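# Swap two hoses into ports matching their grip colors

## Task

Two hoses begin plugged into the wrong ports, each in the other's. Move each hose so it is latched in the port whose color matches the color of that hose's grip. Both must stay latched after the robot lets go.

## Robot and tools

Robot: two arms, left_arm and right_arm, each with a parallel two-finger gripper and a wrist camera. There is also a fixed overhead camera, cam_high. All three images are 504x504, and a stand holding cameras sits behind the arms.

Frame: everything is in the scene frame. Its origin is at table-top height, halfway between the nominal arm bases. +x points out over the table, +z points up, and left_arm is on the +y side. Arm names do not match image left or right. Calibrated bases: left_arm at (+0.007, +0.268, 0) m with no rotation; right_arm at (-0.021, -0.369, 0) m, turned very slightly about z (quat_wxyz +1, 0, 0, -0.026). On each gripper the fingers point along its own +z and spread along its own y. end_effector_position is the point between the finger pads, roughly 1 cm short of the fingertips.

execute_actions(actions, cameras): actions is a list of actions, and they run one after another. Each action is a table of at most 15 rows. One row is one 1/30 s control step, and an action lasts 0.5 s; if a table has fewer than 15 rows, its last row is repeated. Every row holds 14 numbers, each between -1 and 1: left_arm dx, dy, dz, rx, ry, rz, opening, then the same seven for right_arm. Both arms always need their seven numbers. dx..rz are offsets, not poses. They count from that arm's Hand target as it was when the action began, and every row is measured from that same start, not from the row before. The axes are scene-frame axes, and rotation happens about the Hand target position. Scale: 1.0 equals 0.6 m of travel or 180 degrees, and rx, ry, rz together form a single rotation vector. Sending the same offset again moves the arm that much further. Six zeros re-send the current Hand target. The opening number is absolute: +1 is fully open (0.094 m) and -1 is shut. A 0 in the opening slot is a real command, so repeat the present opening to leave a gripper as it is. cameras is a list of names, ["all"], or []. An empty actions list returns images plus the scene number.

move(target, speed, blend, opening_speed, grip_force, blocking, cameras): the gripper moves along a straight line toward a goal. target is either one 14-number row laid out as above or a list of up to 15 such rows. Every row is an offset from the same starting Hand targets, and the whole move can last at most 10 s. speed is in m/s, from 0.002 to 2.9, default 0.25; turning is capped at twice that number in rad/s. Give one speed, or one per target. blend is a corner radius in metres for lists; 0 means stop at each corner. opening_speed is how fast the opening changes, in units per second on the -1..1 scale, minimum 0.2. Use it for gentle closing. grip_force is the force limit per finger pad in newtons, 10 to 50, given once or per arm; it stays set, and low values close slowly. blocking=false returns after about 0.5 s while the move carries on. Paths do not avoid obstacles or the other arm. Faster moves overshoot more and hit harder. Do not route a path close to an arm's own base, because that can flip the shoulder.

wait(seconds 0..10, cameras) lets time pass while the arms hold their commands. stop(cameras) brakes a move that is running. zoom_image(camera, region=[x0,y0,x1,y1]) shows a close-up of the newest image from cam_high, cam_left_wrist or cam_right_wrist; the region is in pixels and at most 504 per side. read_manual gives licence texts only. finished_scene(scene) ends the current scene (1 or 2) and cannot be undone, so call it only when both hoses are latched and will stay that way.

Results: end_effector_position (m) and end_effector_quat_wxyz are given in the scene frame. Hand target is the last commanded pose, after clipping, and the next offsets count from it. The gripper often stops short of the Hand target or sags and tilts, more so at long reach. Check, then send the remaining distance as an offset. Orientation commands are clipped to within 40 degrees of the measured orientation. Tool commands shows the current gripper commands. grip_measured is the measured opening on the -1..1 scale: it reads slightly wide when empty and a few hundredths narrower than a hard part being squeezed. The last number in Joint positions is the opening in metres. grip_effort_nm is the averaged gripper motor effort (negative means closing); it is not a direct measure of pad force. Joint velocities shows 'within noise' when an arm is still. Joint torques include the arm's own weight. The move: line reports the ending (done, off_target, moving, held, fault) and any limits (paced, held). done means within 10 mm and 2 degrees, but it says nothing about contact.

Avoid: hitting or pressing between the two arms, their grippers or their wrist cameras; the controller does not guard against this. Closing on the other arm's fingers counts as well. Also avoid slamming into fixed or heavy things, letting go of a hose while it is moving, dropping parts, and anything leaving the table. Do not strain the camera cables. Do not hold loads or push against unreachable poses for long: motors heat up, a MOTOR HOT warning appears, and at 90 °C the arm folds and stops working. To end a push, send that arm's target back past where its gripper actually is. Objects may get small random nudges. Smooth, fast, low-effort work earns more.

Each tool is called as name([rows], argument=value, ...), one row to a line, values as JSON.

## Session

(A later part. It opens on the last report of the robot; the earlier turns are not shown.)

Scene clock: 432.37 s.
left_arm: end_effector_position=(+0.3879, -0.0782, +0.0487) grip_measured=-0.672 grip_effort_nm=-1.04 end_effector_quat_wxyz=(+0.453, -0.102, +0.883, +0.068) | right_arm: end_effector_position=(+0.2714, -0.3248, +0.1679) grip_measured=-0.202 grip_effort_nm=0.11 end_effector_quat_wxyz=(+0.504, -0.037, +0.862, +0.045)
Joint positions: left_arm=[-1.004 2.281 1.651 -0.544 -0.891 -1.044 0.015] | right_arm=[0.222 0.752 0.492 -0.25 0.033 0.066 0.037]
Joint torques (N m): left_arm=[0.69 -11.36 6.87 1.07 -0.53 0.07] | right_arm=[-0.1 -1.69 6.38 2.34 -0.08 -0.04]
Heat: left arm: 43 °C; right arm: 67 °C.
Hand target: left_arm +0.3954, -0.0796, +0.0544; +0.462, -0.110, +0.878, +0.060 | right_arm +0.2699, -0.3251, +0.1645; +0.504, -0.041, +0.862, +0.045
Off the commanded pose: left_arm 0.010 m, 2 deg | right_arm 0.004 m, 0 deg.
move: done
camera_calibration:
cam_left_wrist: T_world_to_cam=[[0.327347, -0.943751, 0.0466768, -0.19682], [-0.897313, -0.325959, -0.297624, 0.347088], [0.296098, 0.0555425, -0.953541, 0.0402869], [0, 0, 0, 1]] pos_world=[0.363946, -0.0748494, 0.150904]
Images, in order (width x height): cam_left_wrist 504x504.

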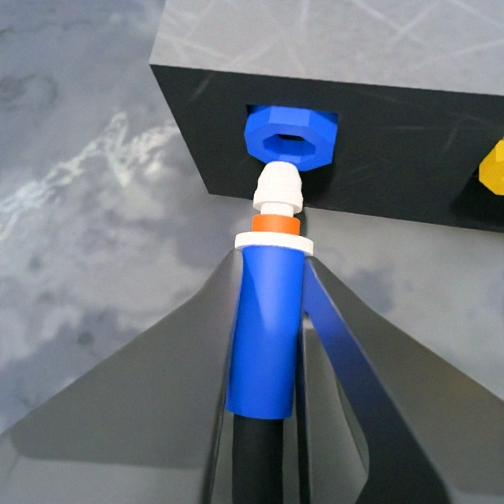

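move([
  [-0.03,-0.008,0.0,0,0,0,-0.9,0,0,0,0,0,0,-0.2],
  [-0.0507,-0.010,0.051,0,0,0,-0.9,0,0,0,0,0,0,-0.2],
  [-0.0507,-0.0115,0.0005,0,0,0,-0.9,0,0,0,0,0,0,-0.2],
  [-0.0142,-0.0017,0.0005,0,0,0,-0.9,0,0,0,0,0,0,-0.2],
], speed=0.06, cameras=["cam_left_wrist"])

zoom_image(camera="cam_left_wrist", region=[230, 110, 340, 220])

Scene clock: 436.83 s.
left_arm: end_effector_position=(+0.3851, -0.0807, +0.0493) grip_measured=-0.672 grip_effort_nm=-1.04 end_effector_quat_wxyz=(+0.456, -0.109, +0.881, +0.063) | right_arm: end_effector_position=(+0.2714, -0.3248, +0.1679) grip_measured=-0.202 grip_effort_nm=0.11 end_effector_quat_wxyz=(+0.504, -0.037, +0.862, +0.045)
Joint positions: left_arm=[-1.013 2.281 1.651 -0.546 -0.896 -1.067 0.015] | right_arm=[0.222 0.752 0.492 -0.25 0.033 0.066 0.037]
Joint torques (N m): left_arm=[-0.09 -12.19 5.6 0.94 -0.55 0.08] | right_arm=[-0.21 -1.66 6.32 2.33 -0.11 -0.05]
Heat: left arm: 44 °C; right arm: 67 °C.
Hand target: left_arm +0.3869, -0.0807, +0.0548; +0.462, -0.110, +0.878, +0.060 | right_arm +0.2699, -0.3251, +0.1645; +0.504, -0.041, +0.862, +0.045
Off the commanded pose: left_arm 0.006 m, 1 deg | right_arm 0.004 m, 0 deg.
move: done
camera_calibration:
cam_left_wrist: T_world_to_cam=[[0.333618, -0.940589, 0.0631724, -0.201293], [-0.892371, -0.336698, -0.300513, 0.341295], [0.303929, 0.0438831, -0.951683, 0.037725], [0, 0, 0, 1]] pos_world=[0.360251, -0.076076, 0.151182]
Images, in order (width x height): cam_left_wrist 504x504.

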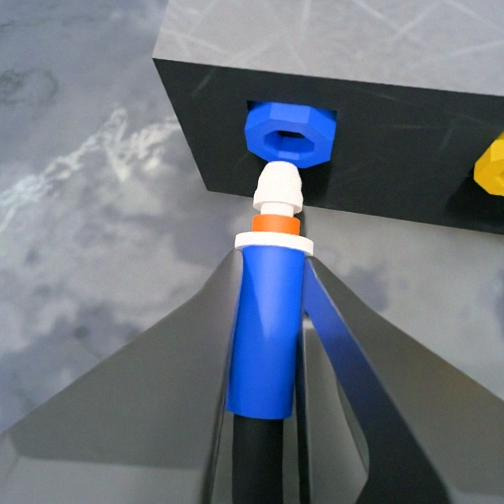

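Scaled by 4.582 from the camera's 504x504 image, which has a finer 720x720 frame.

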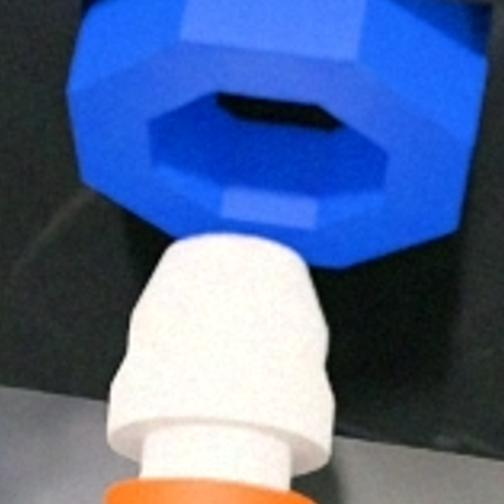

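move([
  [-0.05,-0.012,0.0,0,0,0,-0.9,0,0,0,0,0,0,-0.2],
  [-0.05,-0.017,0.0187,0,0,0,-0.9,0,0,0,0,0,0,-0.2],
  [-0.0005,-0.0075,0.0187,0,0,0,-0.9,0,0,0,0,0,0,-0.2],
], speed=0.06, cameras=["cam_left_wrist"])

zoom_image(camera="cam_left_wrist", region=[230, 110, 340, 220])

Scene clock: 440.17 s.
left_arm: end_effector_position=(+0.3793, -0.0759, +0.0479) grip_measured=-0.672 grip_effort_nm=-1.04 end_effector_quat_wxyz=(+0.450, -0.100, +0.884, +0.080) | right_arm: end_effector_position=(+0.2714, -0.3248, +0.1679) grip_measured=-0.202 grip_effort_nm=0.11 end_effector_quat_wxyz=(+0.504, -0.037, +0.862, +0.045)
Joint positions: left_arm=[-1.02 2.281 1.654 -0.597 -0.904 -1.076 0.015] | right_arm=[0.222 0.752 0.492 -0.25 0.033 0.066 0.037]
Joint torques (N m): left_arm=[-0.05 -12.52 9.33 0.86 -0.51 0.04] | right_arm=[-0.14 -1.74 6.39 2.35 -0.1 -0.05]
Heat: left arm: 45 °C; right arm: 67 °C.
Hand target: left_arm +0.3866, -0.0852, +0.0660; +0.462, -0.110, +0.878, +0.060 | right_arm +0.2699, -0.3251, +0.1645; +0.504, -0.041, +0.862, +0.045
Off the commanded pose: left_arm 0.022 m, 3 deg | right_arm 0.004 m, 0 deg.
move: off_target (left_arm)
camera_calibration:
cam_left_wrist: T_world_to_cam=[[0.335381, -0.941818, 0.0223137, -0.193554], [-0.897074, -0.326502, -0.29775, 0.339795], [0.287712, 0.0798424, -0.954383, 0.0469929], [0, 0, 0, 1]] pos_world=[0.356215, -0.0751013, 0.150342]
Images, in order (width x height): cam_left_wrist 504x504.

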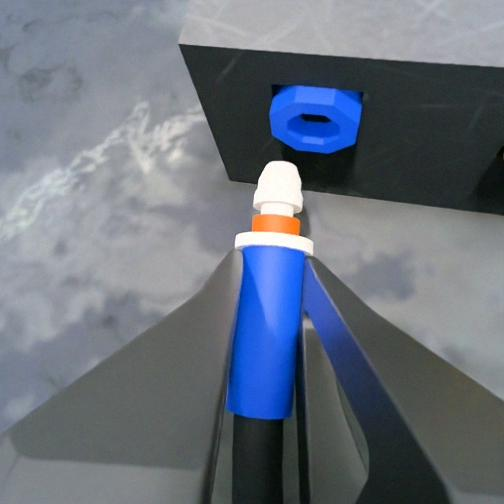

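Scaled by 4.582 from the camera's 504x504 image, which has a finer 720x720 frame.

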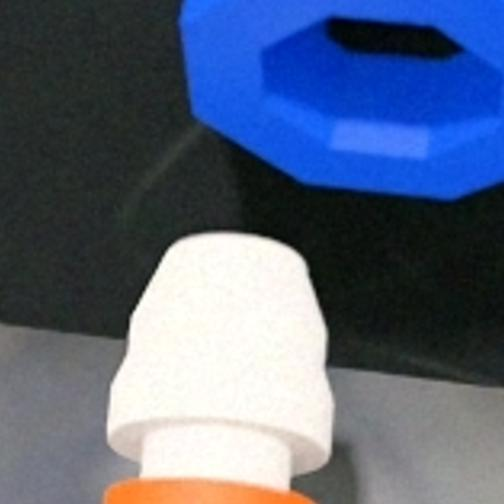

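move([
  [-0.028,0.0,0.057,0,0,0,-0.9,0,0,0,0,0,0,-0.2],
  [-0.0048,0.0087,0.057,0,0,0,-0.9,0,0,0,0,0,0,-0.2],
  [-0.0048,0.0087,-0.0203,0,0,0,-0.9,0,0,0,0,0,0,-0.2],
], speed=0.06, cameras=["cam_left_wrist"])

zoom_image(camera="cam_left_wrist", region=[230, 110, 340, 220])

Scene clock: 443.50 s.
left_arm: end_effector_position=(+0.3825, -0.0820, +0.0577) grip_measured=-0.672 grip_effort_nm=-1.04 end_effector_quat_wxyz=(+0.462, -0.112, +0.878, +0.056) | right_arm: end_effector_position=(+0.2714, -0.3248, +0.1679) grip_measured=-0.202 grip_effort_nm=0.11 end_effector_quat_wxyz=(+0.504, -0.037, +0.862, +0.045)
Joint positions: left_arm=[-1.021 2.26 1.642 -0.545 -0.904 -1.074 0.015] | right_arm=[0.222 0.752 0.492 -0.25 0.033 0.066 0.037]
Joint torques (N m): left_arm=[0.12 -10.73 5.2 0.91 -0.5 0.06] | right_arm=[-0.13 -1.68 6.42 2.34 -0.1 -0.03]
Heat: left arm: 46 °C; right arm: 67 °C.
Hand target: left_arm +0.3836, -0.0800, +0.0539; +0.462, -0.110, +0.878, +0.060 | right_arm +0.2699, -0.3251, +0.1645; +0.504, -0.041, +0.862, +0.045
Off the commanded pose: left_arm 0.005 m, 1 deg | right_arm 0.004 m, 0 deg.
move: done
camera_calibration:
cam_left_wrist: T_world_to_cam=[[0.331862, -0.939901, 0.0803318, -0.202391], [-0.88823, -0.340021, -0.308922, 0.339609], [0.31767, 0.0311663, -0.947689, 0.0400907], [0, 0, 0, 1]] pos_world=[0.356082, -0.0760029, 0.159165]
Images, in order (width x height): cam_left_wrist 504x504.

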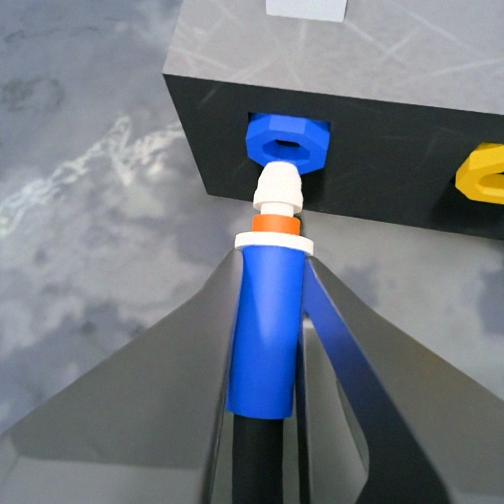

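Scaled by 4.582 from the camera's 504x504 image, which has a finer 720x720 frame.

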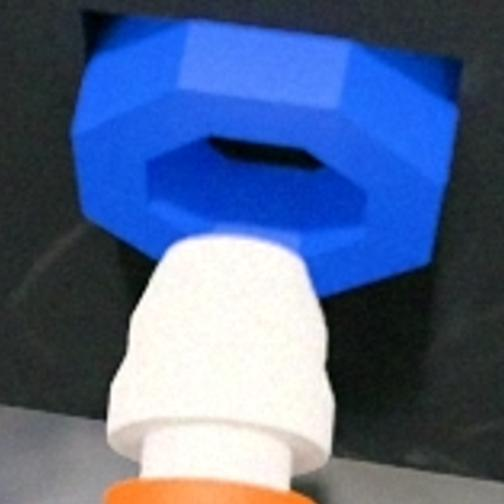

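move(target=[0.0185,0.0,0.006,0,0,0,-0.9,0,0,0,0,0,0,-0.2], speed=0.06, cameras=["cam_left_wrist"])

zoom_image(camera="cam_left_wrist", region=[230, 110, 340, 220])

Scene clock: 444.70 s.
left_arm: end_effector_position=(+0.3881, -0.0775, +0.0574) grip_measured=-0.672 grip_effort_nm=-1.04 end_effector_quat_wxyz=(+0.460, -0.106, +0.880, +0.063) | right_arm: end_effector_position=(+0.2714, -0.3248, +0.1679) grip_measured=-0.202 grip_effort_nm=0.10 end_effector_quat_wxyz=(+0.504, -0.037, +0.862, +0.045)
Joint positions: left_arm=[-1.005 2.26 1.642 -0.539 -0.899 -1.044 0.015] | right_arm=[0.222 0.752 0.492 -0.25 0.033 0.066 0.037]
Joint torques (N m): left_arm=[0.61 -9.81 8.25 0.95 -0.45 0.07] | right_arm=[-0.1 -1.66 6.34 2.36 -0.09 -0.03]
Heat: left arm: 46 °C; right arm: 66 °C.
Hand target: left_arm +0.3948, -0.0800, +0.0575; +0.462, -0.110, +0.878, +0.060 | right_arm +0.2699, -0.3251, +0.1645; +0.504, -0.041, +0.862, +0.045
Off the commanded pose: left_arm 0.007 m, 1 deg | right_arm 0.004 m, 0 deg.
move: done
camera_calibration:
cam_left_wrist: T_world_to_cam=[[0.328759, -0.942348, 0.0624363, -0.197964], [-0.891728, -0.331512, -0.308092, 0.348049], [0.311028, 0.0456115, -0.949306, 0.0417137], [0, 0, 0, 1]] pos_world=[0.362474, -0.073071, 0.15919]
Images, in order (width x height): cam_left_wrist 504x504.

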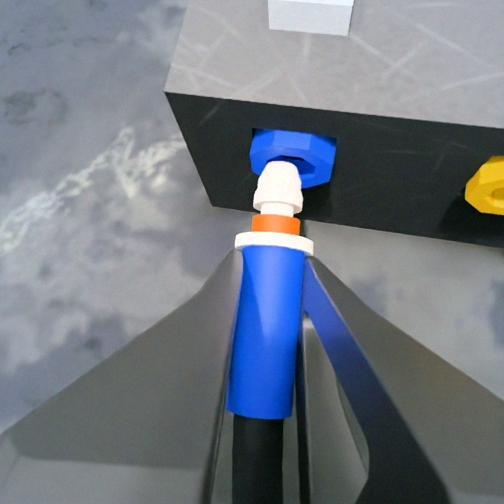

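Scaled by 4.582 from the camera's 504x504 image, which has a finer 720x720 frame.

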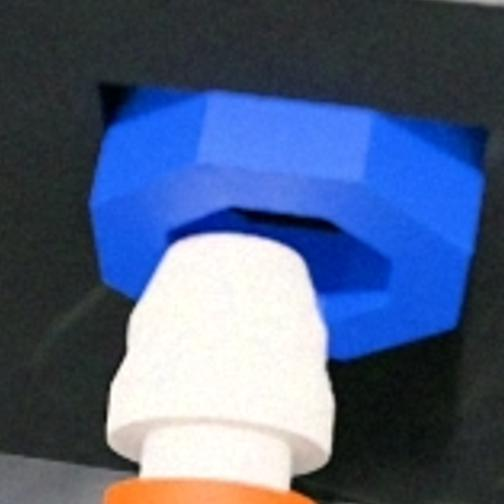

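move(target=[-0.012,-0.02,0.012,0,0,0,-0.9,0,0,0,0,0,0,-0.2], speed=0.06)

move(target=[0.0,-0.01,0.008,0,0,0,-0.9,0,0,0,0,0,0,-0.2], speed=0.06)

Scene clock: 446.33 s.
left_arm: end_effector_position=(+0.3864, -0.0863, +0.0611) grip_measured=-0.672 grip_effort_nm=-1.05 end_effector_quat_wxyz=(+0.458, -0.104, +0.881, +0.062) | right_arm: end_effector_position=(+0.2714, -0.3248, +0.1679) grip_measured=-0.202 grip_effort_nm=0.11 end_effector_quat_wxyz=(+0.504, -0.037, +0.862, +0.045)
Joint positions: left_arm=[-1.017 2.28 1.696 -0.587 -0.899 -1.056 0.015] | right_arm=[0.222 0.752 0.492 -0.25 0.033 0.066 0.037]
Joint torques (N m): left_arm=[-0.84 -10 9.68 0.62 -0.57 -0.23] | right_arm=[-0.1 -1.66 6.41 2.32 -0.1 -0.04]
Heat: left arm: 46 °C; right arm: 66 °C.
Hand target: left_arm +0.3876, -0.0920, +0.0646; +0.462, -0.110, +0.878, +0.060 | right_arm +0.2699, -0.3251, +0.1645; +0.504, -0.041, +0.862, +0.045
Off the commanded pose: left_arm 0.007 m, 1 deg | right_arm 0.004 m, 0 deg.
move: done

Scene clock: 447.33 s.
left_arm: end_effector_position=(+0.3864, -0.0926, +0.0655) grip_measured=-0.672 grip_effort_nm=-1.04 end_effector_quat_wxyz=(+0.457, -0.103, +0.881, +0.062) | right_arm: end_effector_position=(+0.2714, -0.3248, +0.1679) grip_measured=-0.202 grip_effort_nm=0.10 end_effector_quat_wxyz=(+0.504, -0.037, +0.862, +0.045)
Joint positions: left_arm=[-1.024 2.295 1.744 -0.626 -0.899 -1.066 0.015] | right_arm=[0.222 0.752 0.492 -0.25 0.033 0.066 0.037]
Joint torques (N m): left_arm=[-0.83 -10.11 9.77 0.58 -0.6 -0.24] | right_arm=[-0.17 -1.63 6.35 2.33 -0.08 -0.02]
Heat: left arm: 46 °C; right arm: 66 °C.
Hand target: left_arm +0.3875, -0.0980, +0.0694; +0.462, -0.110, +0.878, +0.060 | right_arm +0.2699, -0.3251, +0.1645; +0.504, -0.041, +0.862, +0.045
Off the commanded pose: left_arm 0.007 m, 1 deg | right_arm 0.004 m, 0 deg.
move: done

move(target=[-0.008,0.02,-0.012,0,0,0,-0.9,0,0,0,0,0,0,-0.2], speed=0.06)

move(target=[0.0,0.008,-0.004,0,0,0,-0.9,0,0,0,0,0,0,-0.2], speed=0.06, cameras=["cam_left_wrist"])

zoom_image(camera="cam_left_wrist", region=[230, 110, 340, 220])

Scene clock: 448.60 s.
left_arm: end_effector_position=(+0.3820, -0.0853, +0.0512) grip_measured=-0.672 grip_effort_nm=-1.04 end_effector_quat_wxyz=(+0.452, -0.098, +0.883, +0.071) | right_arm: end_effector_position=(+0.2714, -0.3248, +0.1679) grip_measured=-0.202 grip_effort_nm=0.10 end_effector_quat_wxyz=(+0.504, -0.037, +0.862, +0.045)
Joint positions: left_arm=[-1.024 2.295 1.691 -0.596 -0.899 -1.066 0.015] | right_arm=[0.222 0.752 0.492 -0.25 0.033 0.066 0.037]
Joint torques (N m): left_arm=[-0.4 -13.44 5.26 0.85 -0.58 -0.19] | right_arm=[-0.12 -1.68 6.34 2.35 -0.1 -0.04]
Heat: left arm: 46 °C; right arm: 66 °C.
Hand target: left_arm +0.3828, -0.0861, +0.0623; +0.462, -0.110, +0.878, +0.059 | right_arm +0.2699, -0.3251, +0.1645; +0.504, -0.041, +0.862, +0.045
Off the commanded pose: left_arm 0.011 m, 2 deg | right_arm 0.004 m, 0 deg.
move: off_target (left_arm)

Scene clock: 449.53 s.
left_arm: end_effector_position=(+0.3799, -0.0819, +0.0431) grip_measured=-0.672 grip_effort_nm=-1.04 end_effector_quat_wxyz=(+0.451, -0.097, +0.884, +0.073) | right_arm: end_effector_position=(+0.2714, -0.3248, +0.1679) grip_measured=-0.202 grip_effort_nm=0.11 end_effector_quat_wxyz=(+0.504, -0.037, +0.862, +0.045)
Joint positions: left_arm=[-1.024 2.295 1.657 -0.568 -0.899 -1.066 0.015] | right_arm=[0.222 0.752 0.492 -0.25 0.033 0.066 0.037]
Joint torques (N m): left_arm=[0.13 -14.53 5.14 0.86 -0.56 -0.09] | right_arm=[-0.12 -1.76 6.34 2.33 -0.09 -0.03]
Heat: left arm: 46 °C; right arm: 66 °C.
Hand target: left_arm +0.3828, -0.0812, +0.0598; +0.462, -0.110, +0.878, +0.060 | right_arm +0.2699, -0.3251, +0.1645; +0.504, -0.041, +0.862, +0.045
Off the commanded pose: left_arm 0.017 m, 3 deg | right_arm 0.004 m, 0 deg.
move: off_target (left_arm)
camera_calibration:
cam_left_wrist: T_world_to_cam=[[0.324205, -0.945456, 0.0316967, -0.195769], [-0.900211, -0.31864, -0.296798, 0.338687], [0.290709, 0.0676894, -0.954414, 0.0406529], [0, 0, 0, 1]] pos_world=[0.356541, -0.0799232, 0.145526]
Images, in order (width x height): cam_left_wrist 504x504.

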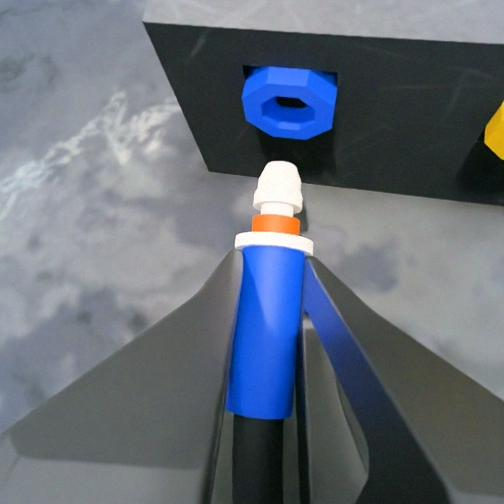

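Scaled by 4.582 from the camera's 504x504 image, which has a finer 720x720 frame.

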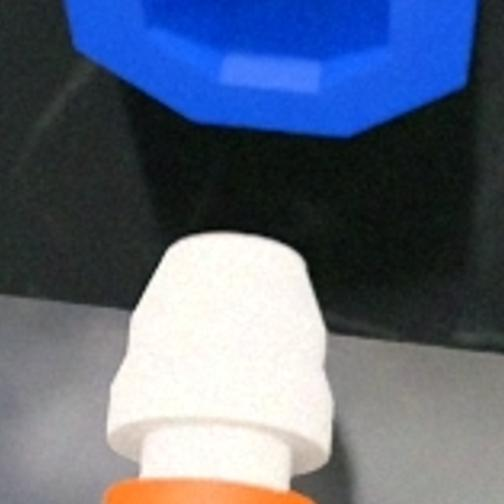

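move(target=[-0.028,-0.0097,0.0,0,0,0,-0.9,0,0,0,0,0,0,-0.2], speed=0.06)

execute_actions([
  [[0,0,0.035,0,0,0,-0.9,0,0,0,0,0,0,-0.2],[0,0,0.035,0,0,0,-0.9,0,0,0,0,0,0,-0.2],[0,0,0.035,0,0,0,-0.9,0,0,0,0,0,0,-0.2],[0,0,-0.03,0,0,0,-0.9,0,0,0,0,0,0,-0.2],[0,0,-0.03,0,0,0,-0.9,0,0,0,0,0,0,-0.2],[0,0,-0.03,0,0,0,-0.9,0,0,0,0,0,0,-0.2],[0,0,0.02,0,0,0,-0.9,0,0,0,0,0,0,-0.2],[0,0,0.02,0,0,0,-0.9,0,0,0,0,0,0,-0.2],[0,0,0.02,0,0,0,-0.9,0,0,0,0,0,0,-0.2],[0,0,-0.012,0,0,0,-0.9,0,0,0,0,0,0,-0.2],[0,0,-0.012,0,0,0,-0.9,0,0,0,0,0,0,-0.2],[0,0,-0.012,0,0,0,-0.9,0,0,0,0,0,0,-0.2],[0,0,0.006,0,0,0,-0.9,0,0,0,0,0,0,-0.2],[0,0,0.006,0,0,0,-0.9,0,0,0,0,0,0,-0.2],[0,0,0.0,0,0,0,-0.9,0,0,0,0,0,0,-0.2]],
])

Scene clock: 451.07 s.
left_arm: end_effector_position=(+0.3675, -0.0910, +0.0421) grip_measured=-0.672 grip_effort_nm=-1.04 end_effector_quat_wxyz=(+0.451, -0.100, +0.885, +0.063) | right_arm: end_effector_position=(+0.2714, -0.3248, +0.1679) grip_measured=-0.202 grip_effort_nm=0.10 end_effector_quat_wxyz=(+0.504, -0.037, +0.862, +0.045)
Joint positions: left_arm=[-1.055 2.295 1.657 -0.584 -0.899 -1.111 0.015] | right_arm=[0.222 0.752 0.492 -0.25 0.033 0.066 0.037]
Joint torques (N m): left_arm=[-0.53 -14.72 5.08 0.53 -0.72 -0.23] | right_arm=[-0.1 -1.65 6.41 2.32 -0.1 0]
Heat: left arm: 47 °C; right arm: 66 °C.
Hand target: left_arm +0.3660, -0.0870, +0.0598; +0.462, -0.110, +0.878, +0.060 | right_arm +0.2699, -0.3251, +0.1645; +0.504, -0.041, +0.862, +0.045
Off the commanded pose: left_arm 0.018 m, 2 deg | right_arm 0.004 m, 0 deg.
move: off_target (left_arm)

Scene clock: 451.77 s.
left_arm: end_effector_position=(+0.3637, -0.0840, +0.0369) grip_measured=-0.672 grip_effort_nm=-1.04 end_effector_quat_wxyz=(+0.446, -0.094, +0.887, +0.076) | right_arm: end_effector_position=(+0.2714, -0.3248, +0.1679) grip_measured=-0.202 grip_effort_nm=0.11 end_effector_quat_wxyz=(+0.504, -0.037, +0.862, +0.045)
Joint positions: left_arm=[-1.055 2.293 1.638 -0.6 -0.9 -1.113 0.015] | right_arm=[0.222 0.752 0.492 -0.25 0.033 0.066 0.037]
Joint torques (N m): left_arm=[-0.57 -14.54 6.72 0.64 -0.71 -0.21] | right_arm=[-0.13 -1.72 6.38 2.33 -0.1 -0.02]
Heat: left arm: 47 °C; right arm: 66 °C.
Hand target: left_arm +0.3660, -0.0870, +0.0598; +0.462, -0.110, +0.878, +0.060 | right_arm +0.2699, -0.3251, +0.1645; +0.504, -0.041, +0.862, +0.045
Off the commanded pose: left_arm 0.023 m, 3 deg | right_arm 0.004 m, 0 deg.

move([
  [0.0,0.0,0.067,0,0,0,-0.9,0,0,0,0,0,0,-0.2],
  [0.0357,0.0057,0.067,0,0,0,-0.9,0,0,0,0,0,0,-0.2],
  [0.0357,0.0057,-0.0083,0,0,0,-0.9,0,0,0,0,0,0,-0.2],
], speed=0.06, cameras=["cam_left_wrist"])

zoom_image(camera="cam_left_wrist", region=[230, 110, 340, 220])

Scene clock: 455.40 s.
left_arm: end_effector_position=(+0.3867, -0.0850, +0.0625) grip_measured=-0.672 grip_effort_nm=-1.04 end_effector_quat_wxyz=(+0.462, -0.114, +0.878, +0.053) | right_arm: end_effector_position=(+0.2714, -0.3248, +0.1679) grip_measured=-0.202 grip_effort_nm=0.11 end_effector_quat_wxyz=(+0.504, -0.037, +0.862, +0.045)
Joint positions: left_arm=[-1.016 2.266 1.673 -0.559 -0.9 -1.07 0.015] | right_arm=[0.222 0.752 0.492 -0.25 0.033 0.066 0.037]
Joint torques (N m): left_arm=[-0.08 -10 5.34 0.98 -0.52 0.07] | right_arm=[-0.06 -1.74 6.37 2.33 -0.09 -0.03]
Heat: left arm: 48 °C; right arm: 66 °C.
Hand target: left_arm +0.3874, -0.0836, +0.0548; +0.462, -0.110, +0.878, +0.060 | right_arm +0.2699, -0.3251, +0.1645; +0.504, -0.041, +0.862, +0.045
Off the commanded pose: left_arm 0.008 m, 1 deg | right_arm 0.004 m, 0 deg.
move: done
camera_calibration:
cam_left_wrist: T_world_to_cam=[[0.33294, -0.93887, 0.0875987, -0.207811], [-0.887332, -0.34338, -0.307786, 0.343171], [0.319051, 0.024745, -0.947414, 0.0423529], [0, 0, 0, 1]] pos_world=[0.360183, -0.0783172, 0.163953]
Images, in order (width x height): cam_left_wrist 504x504.

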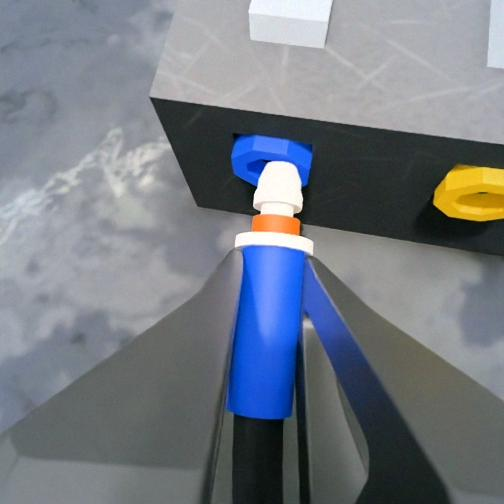

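Scaled by 4.582 from the camera's 504x504 image, which has a finer 720x720 frame.

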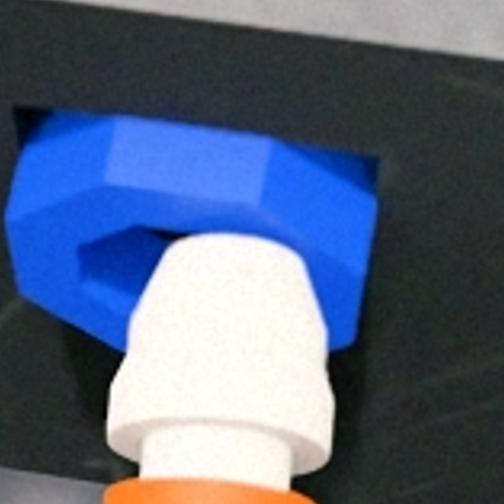

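move([
  [-0.0065,-0.0017,0.067,0,0,0,-0.9,0,0,0,0,0,0,-0.2],
  [-0.0065,-0.0017,-0.005,0,0,0,-0.9,0,0,0,0,0,0,-0.2],
], speed=0.06, cameras=["cam_left_wrist"])

zoom_image(camera="cam_left_wrist", region=[230, 110, 340, 220])

Scene clock: 458.13 s.
left_arm: end_effector_position=(+0.3859, -0.0837, +0.0603) grip_measured=-0.672 grip_effort_nm=-1.04 end_effector_quat_wxyz=(+0.461, -0.113, +0.878, +0.055) | right_arm: end_effector_position=(+0.2714, -0.3248, +0.1679) grip_measured=-0.202 grip_effort_nm=0.11 end_effector_quat_wxyz=(+0.504, -0.037, +0.862, +0.045)
Joint positions: left_arm=[-1.016 2.266 1.665 -0.557 -0.9 -1.07 0.015] | right_arm=[0.222 0.752 0.492 -0.25 0.033 0.066 0.037]
Joint torques (N m): left_arm=[-0.88 -9.81 5.22 0.91 -0.55 -0.08] | right_arm=[-0.12 -1.74 6.38 2.33 -0.08 -0.04]
Heat: left arm: 48 °C; right arm: 66 °C.
Hand target: left_arm +0.3835, -0.0847, +0.0518; +0.462, -0.110, +0.878, +0.060 | right_arm +0.2699, -0.3251, +0.1645; +0.504, -0.041, +0.862, +0.045
Off the commanded pose: left_arm 0.009 m, 1 deg | right_arm 0.004 m, 0 deg.
move: done
camera_calibration:
cam_left_wrist: T_world_to_cam=[[0.333197, -0.93925, 0.0823933, -0.205885], [-0.888193, -0.342001, -0.306836, 0.342653], [0.316374, 0.0290554, -0.948189, 0.0419304], [0, 0, 0, 1]] pos_world=[0.359677, -0.0774079, 0.16186]
Images, in order (width x height): cam_left_wrist 504x504.

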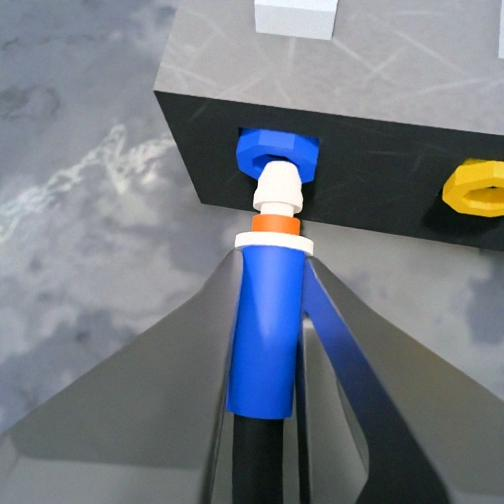

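Scaled by 4.582 from the camera's 504x504 image, which has a finer 720x720 frame.

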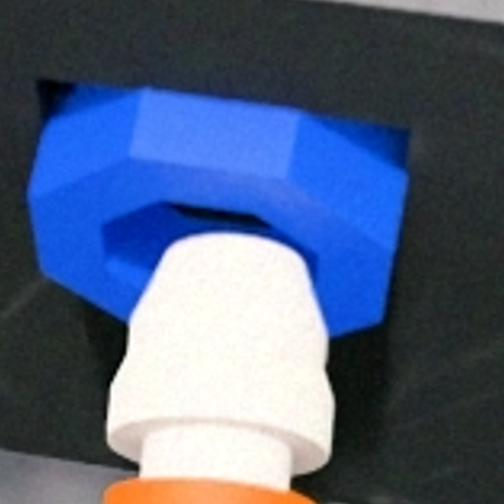

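move(target=[0.022,0.006,-0.004,0,0,0,-0.9,0,0,0,0,0,0,-0.2], speed=0.06, cameras=["cam_left_wrist"])

zoom_image(camera="cam_left_wrist", region=[230, 110, 340, 220])

Scene clock: 459.47 s.
left_arm: end_effector_position=(+0.3886, -0.0855, +0.0554) grip_measured=-0.672 grip_effort_nm=-1.04 end_effector_quat_wxyz=(+0.459, -0.105, +0.881, +0.056) | right_arm: end_effector_position=(+0.2714, -0.3248, +0.1679) grip_measured=-0.202 grip_effort_nm=0.10 end_effector_quat_wxyz=(+0.504, -0.037, +0.862, +0.045)
Joint positions: left_arm=[-1.011 2.278 1.665 -0.534 -0.892 -1.042 0.015] | right_arm=[0.222 0.752 0.492 -0.25 0.033 0.066 0.037]
Joint torques (N m): left_arm=[1.39 -9.88 5.79 1.15 -0.53 0.1] | right_arm=[-0.1 -1.72 6.34 2.33 -0.1 -0.03]
Heat: left arm: 48 °C; right arm: 66 °C.
Hand target: left_arm +0.3968, -0.0810, +0.0494; +0.462, -0.110, +0.878, +0.060 | right_arm +0.2699, -0.3251, +0.1645; +0.504, -0.041, +0.862, +0.045
Off the commanded pose: left_arm 0.011 m, 1 deg | right_arm 0.004 m, 0 deg.
move: off_target (left_arm)
camera_calibration:
cam_left_wrist: T_world_to_cam=[[0.319594, -0.944794, 0.0722716, -0.202823], [-0.895157, -0.326053, -0.303947, 0.346865], [0.310731, 0.0324451, -0.949944, 0.039039], [0, 0, 0, 1]] pos_world=[0.363189, -0.0797963, 0.157172]
Images, in order (width x height): cam_left_wrist 504x504.

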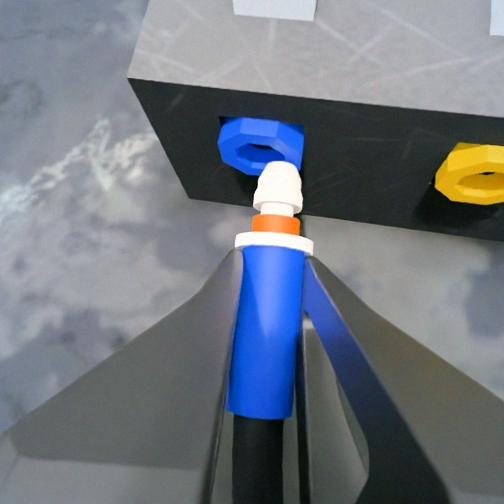

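Scaled by 4.582 from the camera's 504x504 image, which has a finer 720x720 frame.

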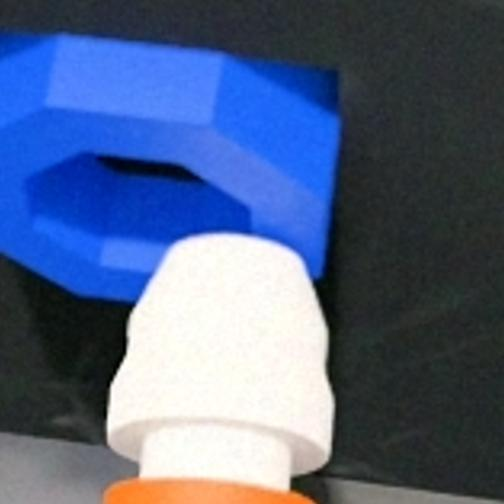

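move([
  [-0.05,-0.01,0.0,0,0,0,-0.9,0,0,0,0,0,0,-0.2],
  [-0.05,-0.01,0.085,0,0,0,-0.9,0,0,0,0,0,0,-0.2],
  [-0.0238,-0.0042,0.085,0,0,0,-0.9,0,0,0,0,0,0,-0.2],
  [-0.0238,-0.0042,0.0018,0,0,0,-0.9,0,0,0,0,0,0,-0.2],
], speed=0.06, cameras=["cam_left_wrist"])

zoom_image(camera="cam_left_wrist", region=[230, 110, 340, 220])

Scene clock: 464.27 s.
left_arm: end_effector_position=(+0.3815, -0.0864, +0.0587) grip_measured=-0.672 grip_effort_nm=-1.04 end_effector_quat_wxyz=(+0.460, -0.115, +0.879, +0.049) | right_arm: end_effector_position=(+0.2714, -0.3248, +0.1679) grip_measured=-0.202 grip_effort_nm=0.11 end_effector_quat_wxyz=(+0.504, -0.037, +0.862, +0.045)
Joint positions: left_arm=[-1.025 2.263 1.655 -0.55 -0.897 -1.084 0.015] | right_arm=[0.222 0.752 0.492 -0.25 0.033 0.066 0.037]
Joint torques (N m): left_arm=[-0.05 -9.74 5.23 0.95 -0.59 0.07] | right_arm=[-0.13 -1.69 6.34 2.34 -0.1 -0.03]
Heat: left arm: 48 °C; right arm: 66 °C.
Hand target: left_arm +0.3824, -0.0835, +0.0504; +0.462, -0.110, +0.878, +0.060 | right_arm +0.2699, -0.3251, +0.1645; +0.504, -0.041, +0.862, +0.045
Off the commanded pose: left_arm 0.009 m, 1 deg | right_arm 0.004 m, 0 deg.
move: done
camera_calibration:
cam_left_wrist: T_world_to_cam=[[0.330294, -0.93924, 0.0934607, -0.206391], [-0.889394, -0.342853, -0.302373, 0.337467], [0.316044, 0.0167485, -0.948597, 0.0409121], [0, 0, 0, 1]] pos_world=[0.355381, -0.0788335, 0.160139]
Images, in order (width x height): cam_left_wrist 504x504.

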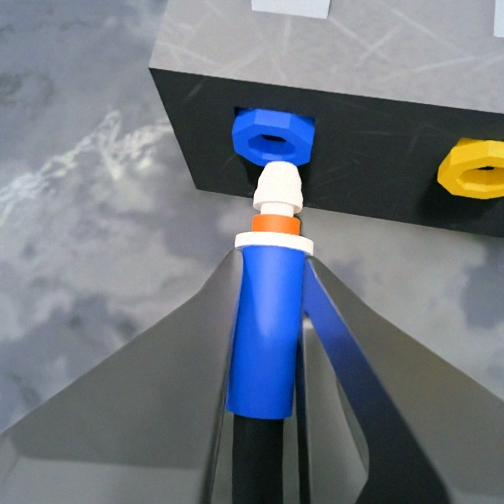

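Scaled by 4.582 from the camera's 504x504 image, which has a finer 720x720 frame.

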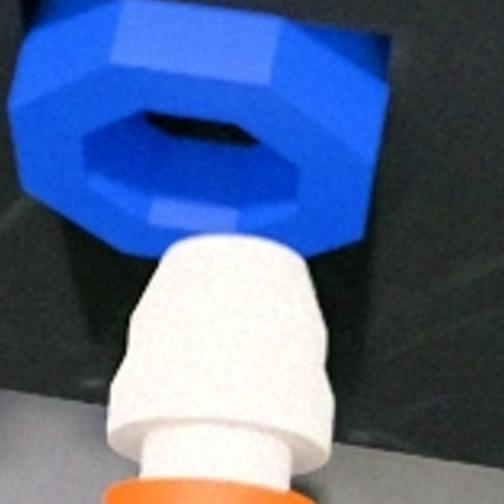

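move(target=[0,0,0.015,0,0,0,-0.9,0,0,0,0,0,0,-0.2], speed=0.06)

move(target=[0.022,0.006,0.0,0,0,0,-0.9,0,0,0,0,0,0,-0.2], speed=0.06, cameras=["cam_left_wrist"])

zoom_image(camera="cam_left_wrist", region=[230, 110, 340, 220])

Scene clock: 465.23 s.
left_arm: end_effector_position=(+0.3816, -0.0864, +0.0587) grip_measured=-0.672 grip_effort_nm=-1.04 end_effector_quat_wxyz=(+0.460, -0.114, +0.879, +0.049) | right_arm: end_effector_position=(+0.2714, -0.3248, +0.1679) grip_measured=-0.202 grip_effort_nm=0.11 end_effector_quat_wxyz=(+0.504, -0.037, +0.862, +0.045)
Joint positions: left_arm=[-1.025 2.263 1.655 -0.55 -0.897 -1.083 0.015] | right_arm=[0.222 0.752 0.492 -0.25 0.033 0.066 0.037]
Joint torques (N m): left_arm=[-0.02 -10.93 6.68 0.68 -0.59 0.06] | right_arm=[-0.17 -1.7 6.38 2.35 -0.09 -0.02]
Heat: left arm: 48 °C; right arm: 66 °C.
Hand target: left_arm +0.3824, -0.0835, +0.0594; +0.462, -0.110, +0.878, +0.060 | right_arm +0.2699, -0.3251, +0.1645; +0.504, -0.041, +0.862, +0.045
Off the commanded pose: left_arm 0.003 m, 1 deg | right_arm 0.004 m, 0 deg.
move: done

Scene clock: 466.17 s.
left_arm: end_effector_position=(+0.3906, -0.0780, +0.0589) grip_measured=-0.672 grip_effort_nm=-1.04 end_effector_quat_wxyz=(+0.459, -0.108, +0.880, +0.062) | right_arm: end_effector_position=(+0.2714, -0.3248, +0.1679) grip_measured=-0.202 grip_effort_nm=0.11 end_effector_quat_wxyz=(+0.504, -0.037, +0.862, +0.045)
Joint positions: left_arm=[-1.001 2.263 1.655 -0.545 -0.895 -1.042 0.015] | right_arm=[0.222 0.752 0.492 -0.25 0.033 0.066 0.037]
Joint torques (N m): left_arm=[0.34 -10.24 7.62 0.96 -0.48 0.06] | right_arm=[-0.1 -1.69 6.31 2.33 -0.09 -0.01]
Heat: left arm: 48 °C; right arm: 66 °C.
Hand target: left_arm +0.3956, -0.0799, +0.0594; +0.462, -0.110, +0.878, +0.060 | right_arm +0.2699, -0.3251, +0.1645; +0.504, -0.041, +0.862, +0.045
Off the commanded pose: left_arm 0.005 m, 1 deg | right_arm 0.004 m, 0 deg.
move: done
camera_calibration:
cam_left_wrist: T_world_to_cam=[[0.330672, -0.941509, 0.0649362, -0.200175], [-0.891541, -0.334207, -0.305712, 0.350195], [0.309533, 0.043197, -0.949907, 0.0427691], [0, 0, 0, 1]] pos_world=[0.365167, -0.0732767, 0.160684]
Images, in order (width x height): cam_left_wrist 504x504.

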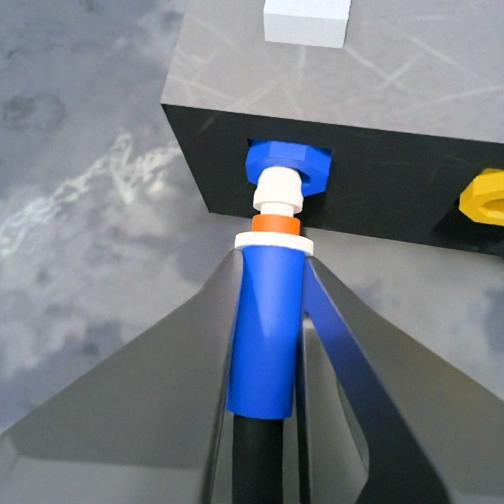

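Scaled by 4.582 from the camera's 504x504 image, which has a finer 720x720 frame.

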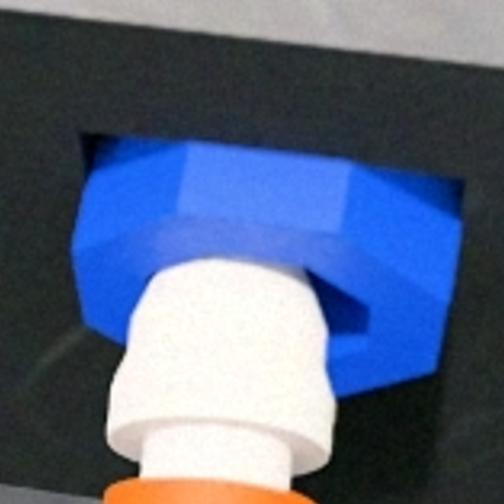

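move(target=[0.0,-0.008,0.0,0,0,0,-0.9,0,0,0,0,0,0,-0.2], speed=0.04)

move(target=[0.002,-0.007,0.003,0,0,0,-0.9,0,0,0,0,0,0,-0.2], speed=0.04, cameras=["cam_left_wrist"])

zoom_image(camera="cam_left_wrist", region=[230, 110, 340, 220])

Scene clock: 467.13 s.
left_arm: end_effector_position=(+0.3914, -0.0793, +0.0576) grip_measured=-0.672 grip_effort_nm=-1.04 end_effector_quat_wxyz=(+0.459, -0.108, +0.880, +0.062) | right_arm: end_effector_position=(+0.2714, -0.3248, +0.1679) grip_measured=-0.202 grip_effort_nm=0.10 end_effector_quat_wxyz=(+0.504, -0.037, +0.862, +0.045)
Joint positions: left_arm=[-1.001 2.271 1.662 -0.545 -0.895 -1.041 0.015] | right_arm=[0.222 0.752 0.492 -0.25 0.033 0.066 0.037]
Joint torques (N m): left_arm=[-0.18 -9.62 9.52 0.78 -0.51 -0.01] | right_arm=[-0.16 -1.7 6.35 2.31 -0.1 -0.03]
Heat: left arm: 48 °C; right arm: 66 °C.
Hand target: left_arm +0.3957, -0.0846, +0.0594; +0.462, -0.110, +0.878, +0.060 | right_arm +0.2699, -0.3251, +0.1645; +0.504, -0.041, +0.862, +0.045
Off the commanded pose: left_arm 0.007 m, 1 deg | right_arm 0.004 m, 0 deg.
move: done

Scene clock: 467.97 s.
left_arm: end_effector_position=(+0.3927, -0.0812, +0.0585) grip_measured=-0.672 grip_effort_nm=-1.04 end_effector_quat_wxyz=(+0.457, -0.106, +0.881, +0.066) | right_arm: end_effector_position=(+0.2714, -0.3248, +0.1679) grip_measured=-0.202 grip_effort_nm=0.11 end_effector_quat_wxyz=(+0.504, -0.037, +0.862, +0.045)
Joint positions: left_arm=[-1.001 2.284 1.692 -0.571 -0.895 -1.041 0.015] | right_arm=[0.222 0.752 0.492 -0.25 0.033 0.066 0.037]
Joint torques (N m): left_arm=[-0.44 -9.66 9.85 0.82 -0.52 -0.07] | right_arm=[-0.14 -1.73 6.39 2.34 -0.09 -0.05]
Heat: left arm: 48 °C; right arm: 65 °C.
Hand target: left_arm +0.3969, -0.0888, +0.0613; +0.462, -0.110, +0.878, +0.060 | right_arm +0.2699, -0.3251, +0.1645; +0.504, -0.041, +0.862, +0.045
Off the commanded pose: left_arm 0.009 m, 1 deg | right_arm 0.004 m, 0 deg.
move: done
camera_calibration:
cam_left_wrist: T_world_to_cam=[[0.330909, -0.942082, 0.0545946, -0.203462], [-0.893207, -0.331356, -0.303947, 0.351689], [0.304433, 0.0518146, -0.951123, 0.0446791], [0, 0, 0, 1]] pos_world=[0.367857, -0.0774585, 0.160498]
Images, in order (width x height): cam_left_wrist 504x504.

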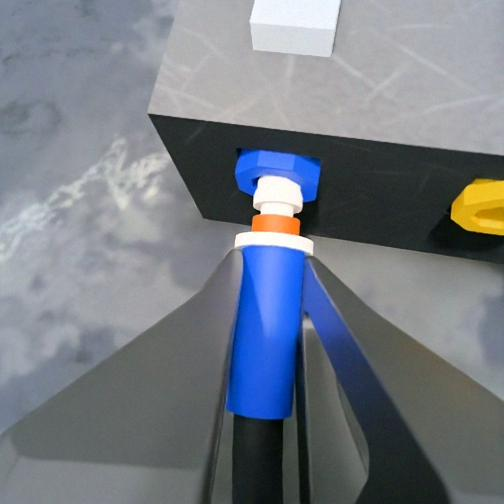

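Scaled by 4.582 from the camera's 504x504 image, which has a finer 720x720 frame.

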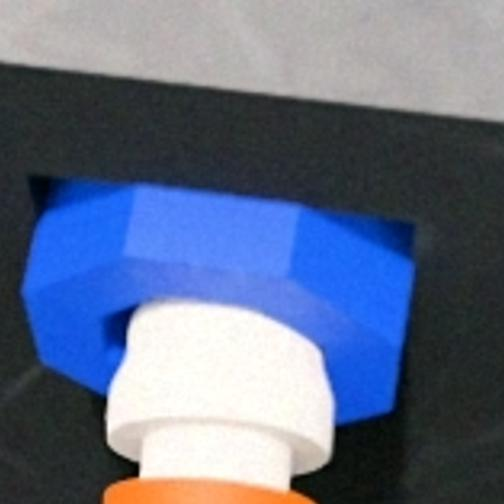

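move(target=[0.03,0.004,0.003,0,0,0,-0.9,0,0,0,0,0,0,-0.2], speed=0.05, cameras=["cam_left_wrist"])

zoom_image(camera="cam_left_wrist", region=[230, 110, 340, 220])

Scene clock: 469.03 s.
left_arm: end_effector_position=(+0.3961, -0.0788, +0.0592) grip_measured=-0.672 grip_effort_nm=-1.04 end_effector_quat_wxyz=(+0.452, -0.092, +0.883, +0.081) | right_arm: end_effector_position=(+0.2714, -0.3248, +0.1679) grip_measured=-0.202 grip_effort_nm=0.11 end_effector_quat_wxyz=(+0.504, -0.037, +0.862, +0.045)
Joint positions: left_arm=[-0.992 2.294 1.718 -0.602 -0.895 -1.009 0.015] | right_arm=[0.222 0.752 0.492 -0.25 0.033 0.066 0.037]
Joint torques (N m): left_arm=[2.03 -9.29 10.5 1.34 -0.38 0.12] | right_arm=[-0.16 -1.72 6.37 2.34 -0.09 -0.04]
Heat: left arm: 48 °C; right arm: 65 °C.
Hand target: left_arm +0.4149, -0.0865, +0.0632; +0.462, -0.110, +0.878, +0.060 | right_arm +0.2699, -0.3251, +0.1645; +0.504, -0.041, +0.862, +0.045
Off the commanded pose: left_arm 0.021 m, 3 deg | right_arm 0.004 m, 0 deg.
move: off_target (left_arm)
camera_calibration:
cam_left_wrist: T_world_to_cam=[[0.321823, -0.946694, 0.0141235, -0.196671], [-0.901141, -0.310846, -0.302193, 0.360379], [0.290475, 0.0845255, -0.953142, 0.0523297], [0, 0, 0, 1]] pos_world=[0.372845, -0.078588, 0.161559]
Images, in order (width x height): cam_left_wrist 504x504.

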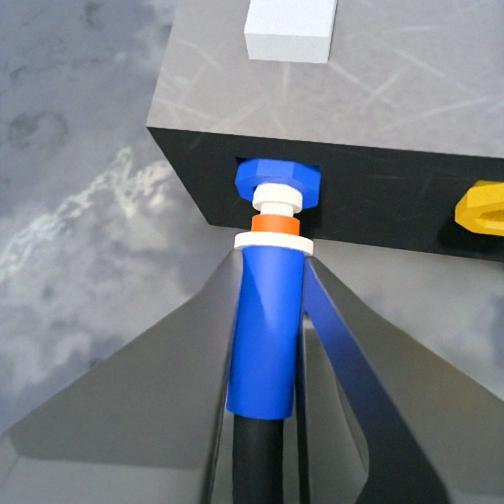

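Scaled by 4.582 from the camera's 504x504 image, which has a finer 720x720 frame.

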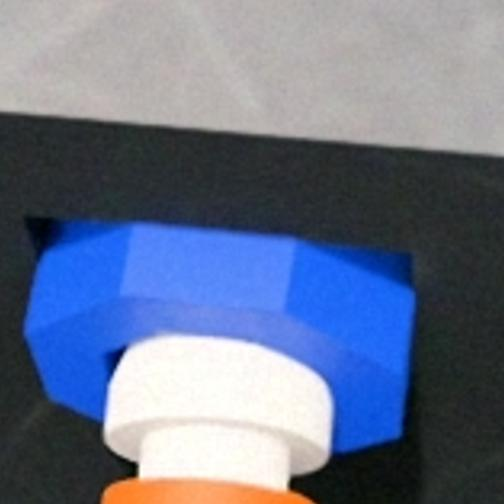

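move(target=[0.05,0.010,0.004,0,-0.015,0,-0.9,0,0,0,0,0,0,-0.2], speed=0.06, cameras=["cam_left_wrist"])

zoom_image(camera="cam_left_wrist", region=[230, 110, 340, 220])

Scene clock: 470.27 s.
left_arm: end_effector_position=(+0.3995, -0.0769, +0.0588) grip_measured=-0.672 grip_effort_nm=-1.04 end_effector_quat_wxyz=(+0.449, -0.062, +0.886, +0.098) | right_arm: end_effector_position=(+0.2714, -0.3248, +0.1679) grip_measured=-0.202 grip_effort_nm=0.11 end_effector_quat_wxyz=(+0.504, -0.037, +0.862, +0.045)
Joint positions: left_arm=[-0.984 2.296 1.718 -0.594 -0.893 -0.93 0.015] | right_arm=[0.222 0.752 0.492 -0.25 0.033 0.066 0.037]
Joint torques (N m): left_arm=[5.9 -8.81 9.68 2.38 -0.54 0.23] | right_arm=[-0.12 -1.73 6.37 2.34 -0.09 -0.02]
Heat: left arm: 48 °C; right arm: 65 °C.
Hand target: left_arm +0.4448, -0.0805, +0.0654; +0.483, -0.111, +0.867, +0.057 | right_arm +0.2699, -0.3251, +0.1645; +0.504, -0.041, +0.862, +0.045
Off the commanded pose: left_arm 0.046 m, 9 deg | right_arm 0.004 m, 0 deg.
move: off_target (left_arm)
camera_calibration:
cam_left_wrist: T_world_to_cam=[[0.284789, -0.957563, -0.0443654, -0.178659], [-0.916933, -0.258626, -0.303885, 0.374311], [0.279515, 0.127223, -0.951675, 0.0583573], [0, 0, 0, 1]] pos_world=[0.377786, -0.0816955, 0.161358]
Images, in order (width x height): cam_left_wrist 504x504.

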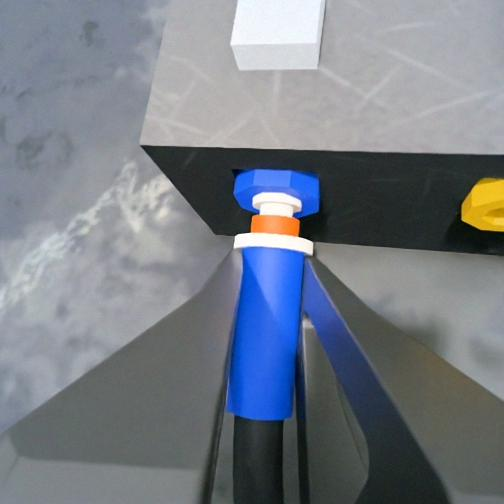

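Scaled by 4.582 from the camera's 504x504 image, which has a finer 720x720 frame.

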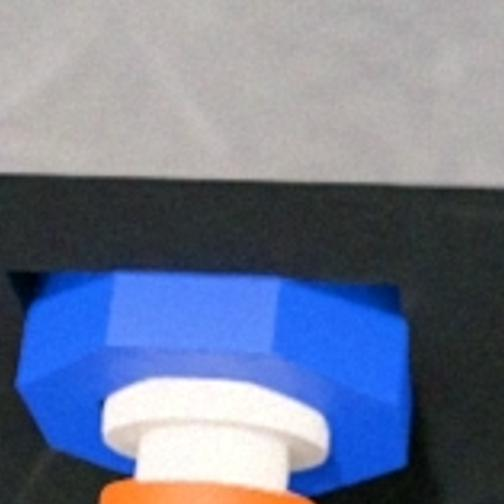

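move(target=[0.02,-0.012,0.003,-0.04,-0.01,0.025,-0.9,0,0,0,0,0,0,-0.2], speed=0.06, cameras=["cam_left_wrist"])

zoom_image(camera="cam_left_wrist", region=[230, 150, 340, 260])

Scene clock: 472.27 s.
left_arm: end_effector_position=(+0.4003, -0.0785, +0.0585) grip_measured=-0.672 grip_effort_nm=-1.04 end_effector_quat_wxyz=(+0.448, -0.102, +0.884, +0.084) | right_arm: end_effector_position=(+0.2714, -0.3248, +0.1679) grip_measured=-0.202 grip_effort_nm=0.11 end_effector_quat_wxyz=(+0.504, -0.037, +0.862, +0.045)
Joint positions: left_arm=[-0.984 2.318 1.762 -0.642 -0.892 -1.034 0.015] | right_arm=[0.222 0.752 0.492 -0.25 0.033 0.066 0.037]
Joint torques (N m): left_arm=[6.83 -8.23 11.79 2.58 -0.51 -0.15] | right_arm=[-0.13 -1.7 6.38 2.34 -0.1 -0.03]
Heat: left arm: 48 °C; right arm: 65 °C.
Hand target: left_arm +0.4568, -0.0878, +0.0674; +0.486, -0.176, +0.856, +0.019 | right_arm +0.2699, -0.3251, +0.1645; +0.504, -0.041, +0.862, +0.045
Off the commanded pose: left_arm 0.058 m, 12 deg | right_arm 0.004 m, 0 deg.
move: off_target (left_arm)
camera_calibration:
cam_left_wrist: T_world_to_cam=[[0.342006, -0.93956, 0.0160552, -0.205351], [-0.89648, -0.331351, -0.294159, 0.360115], [0.281701, 0.0862113, -0.955621, 0.0542269], [0, 0, 0, 1]] pos_world=[0.377792, -0.0782902, 0.161049]
Images, in order (width x height): cam_left_wrist 504x504.

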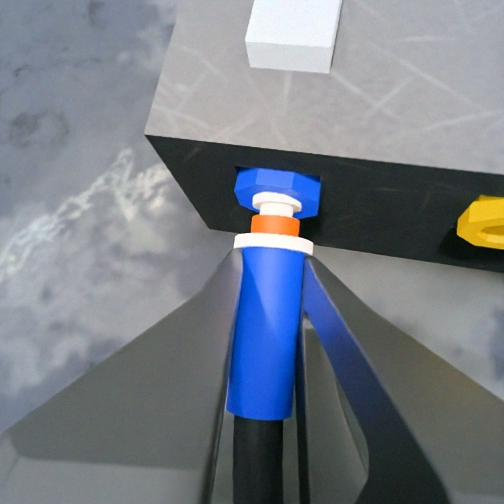

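Scaled by 4.582 from the camera's 504x504 image, which has a finer 720x720 frame.

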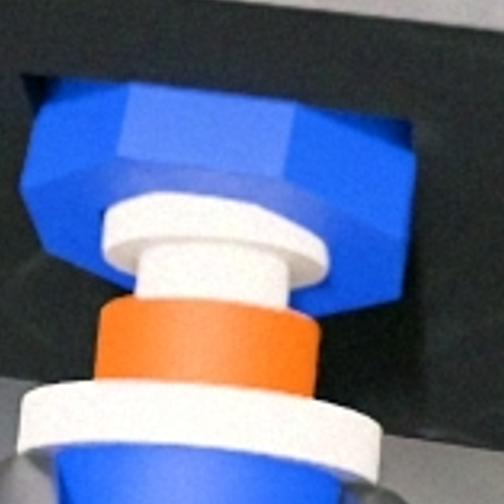

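move([
  [0.05,0.004,0.0,0,-0.015,-0.005,-0.9,0,0,0,0,0,0,-0.2],
  [0.05,0.024,0.0,0,-0.015,-0.02,-0.9,0,0,0,0,0,0,-0.2],
  [0.05,-0.016,0.0,0,-0.015,0.01,-0.9,0,0,0,0,0,0,-0.2],
  [0.05,0.004,0.0,0,-0.015,-0.005,-0.9,0,0,0,0,0,0,-0.2],
], speed=[0.1, 0.05, 0.05, 0.05], blend=[0.004, 0.004, 0.004, 0], cameras=["cam_left_wrist"])

zoom_image(camera="cam_left_wrist", region=[230, 150, 340, 260])

Scene clock: 475.10 s.
left_arm: end_effector_position=(+0.4050, -0.0774, +0.0556) grip_measured=-0.672 grip_effort_nm=-1.04 end_effector_quat_wxyz=(+0.431, -0.091, +0.891, +0.113) | right_arm: end_effector_position=(+0.2714, -0.3248, +0.1679) grip_measured=-0.202 grip_effort_nm=0.10 end_effector_quat_wxyz=(+0.504, -0.037, +0.862, +0.045)
Joint positions: left_arm=[-0.974 2.376 1.874 -0.764 -0.887 -1.033 0.015] | right_arm=[0.222 0.752 0.492 -0.25 0.033 0.066 0.037]
Joint torques (N m): left_arm=[9.66 -10.22 7.99 3.67 -0.78 0.29] | right_arm=[-0.12 -1.73 6.35 2.34 -0.08 -0.03]
Heat: left arm: 47 °C; right arm: 65 °C.
Hand target: left_arm +0.4869, -0.0852, +0.0673; +0.506, -0.170, +0.846, +0.012 | right_arm +0.2699, -0.3251, +0.1645; +0.504, -0.041, +0.862, +0.045
Off the commanded pose: left_arm 0.083 m, 18 deg | right_arm 0.004 m, 0 deg.
move: off_target (left_arm)
camera_calibration:
cam_left_wrist: T_world_to_cam=[[0.348156, -0.936042, -0.0511218, -0.204343], [-0.906233, -0.322113, -0.273834, 0.36738], [0.239853, 0.141665, -0.960417, 0.0716224], [0, 0, 0, 1]] pos_world=[0.386897, -0.083082, 0.158942]
Images, in order (width x height): cam_left_wrist 504x504.

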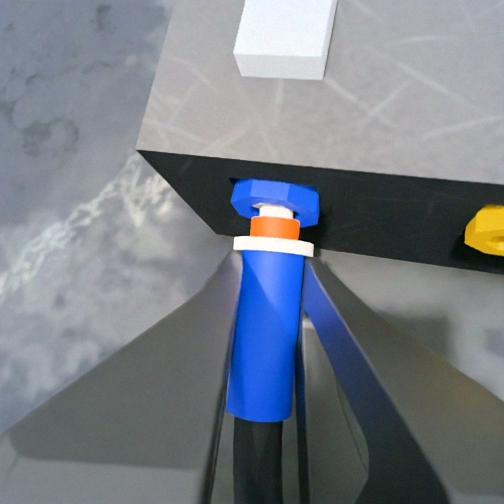

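Scaled by 4.582 from the camera's 504x504 image, which has a finer 720x720 frame.

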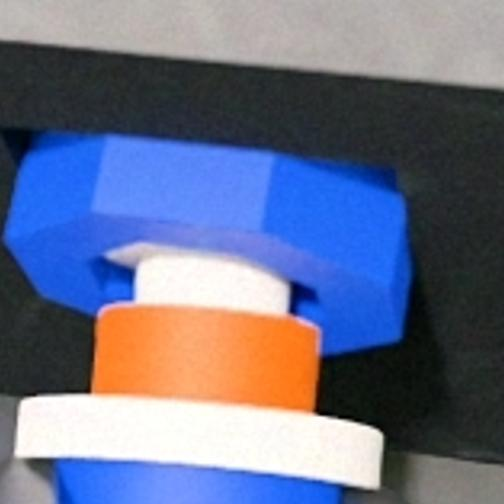

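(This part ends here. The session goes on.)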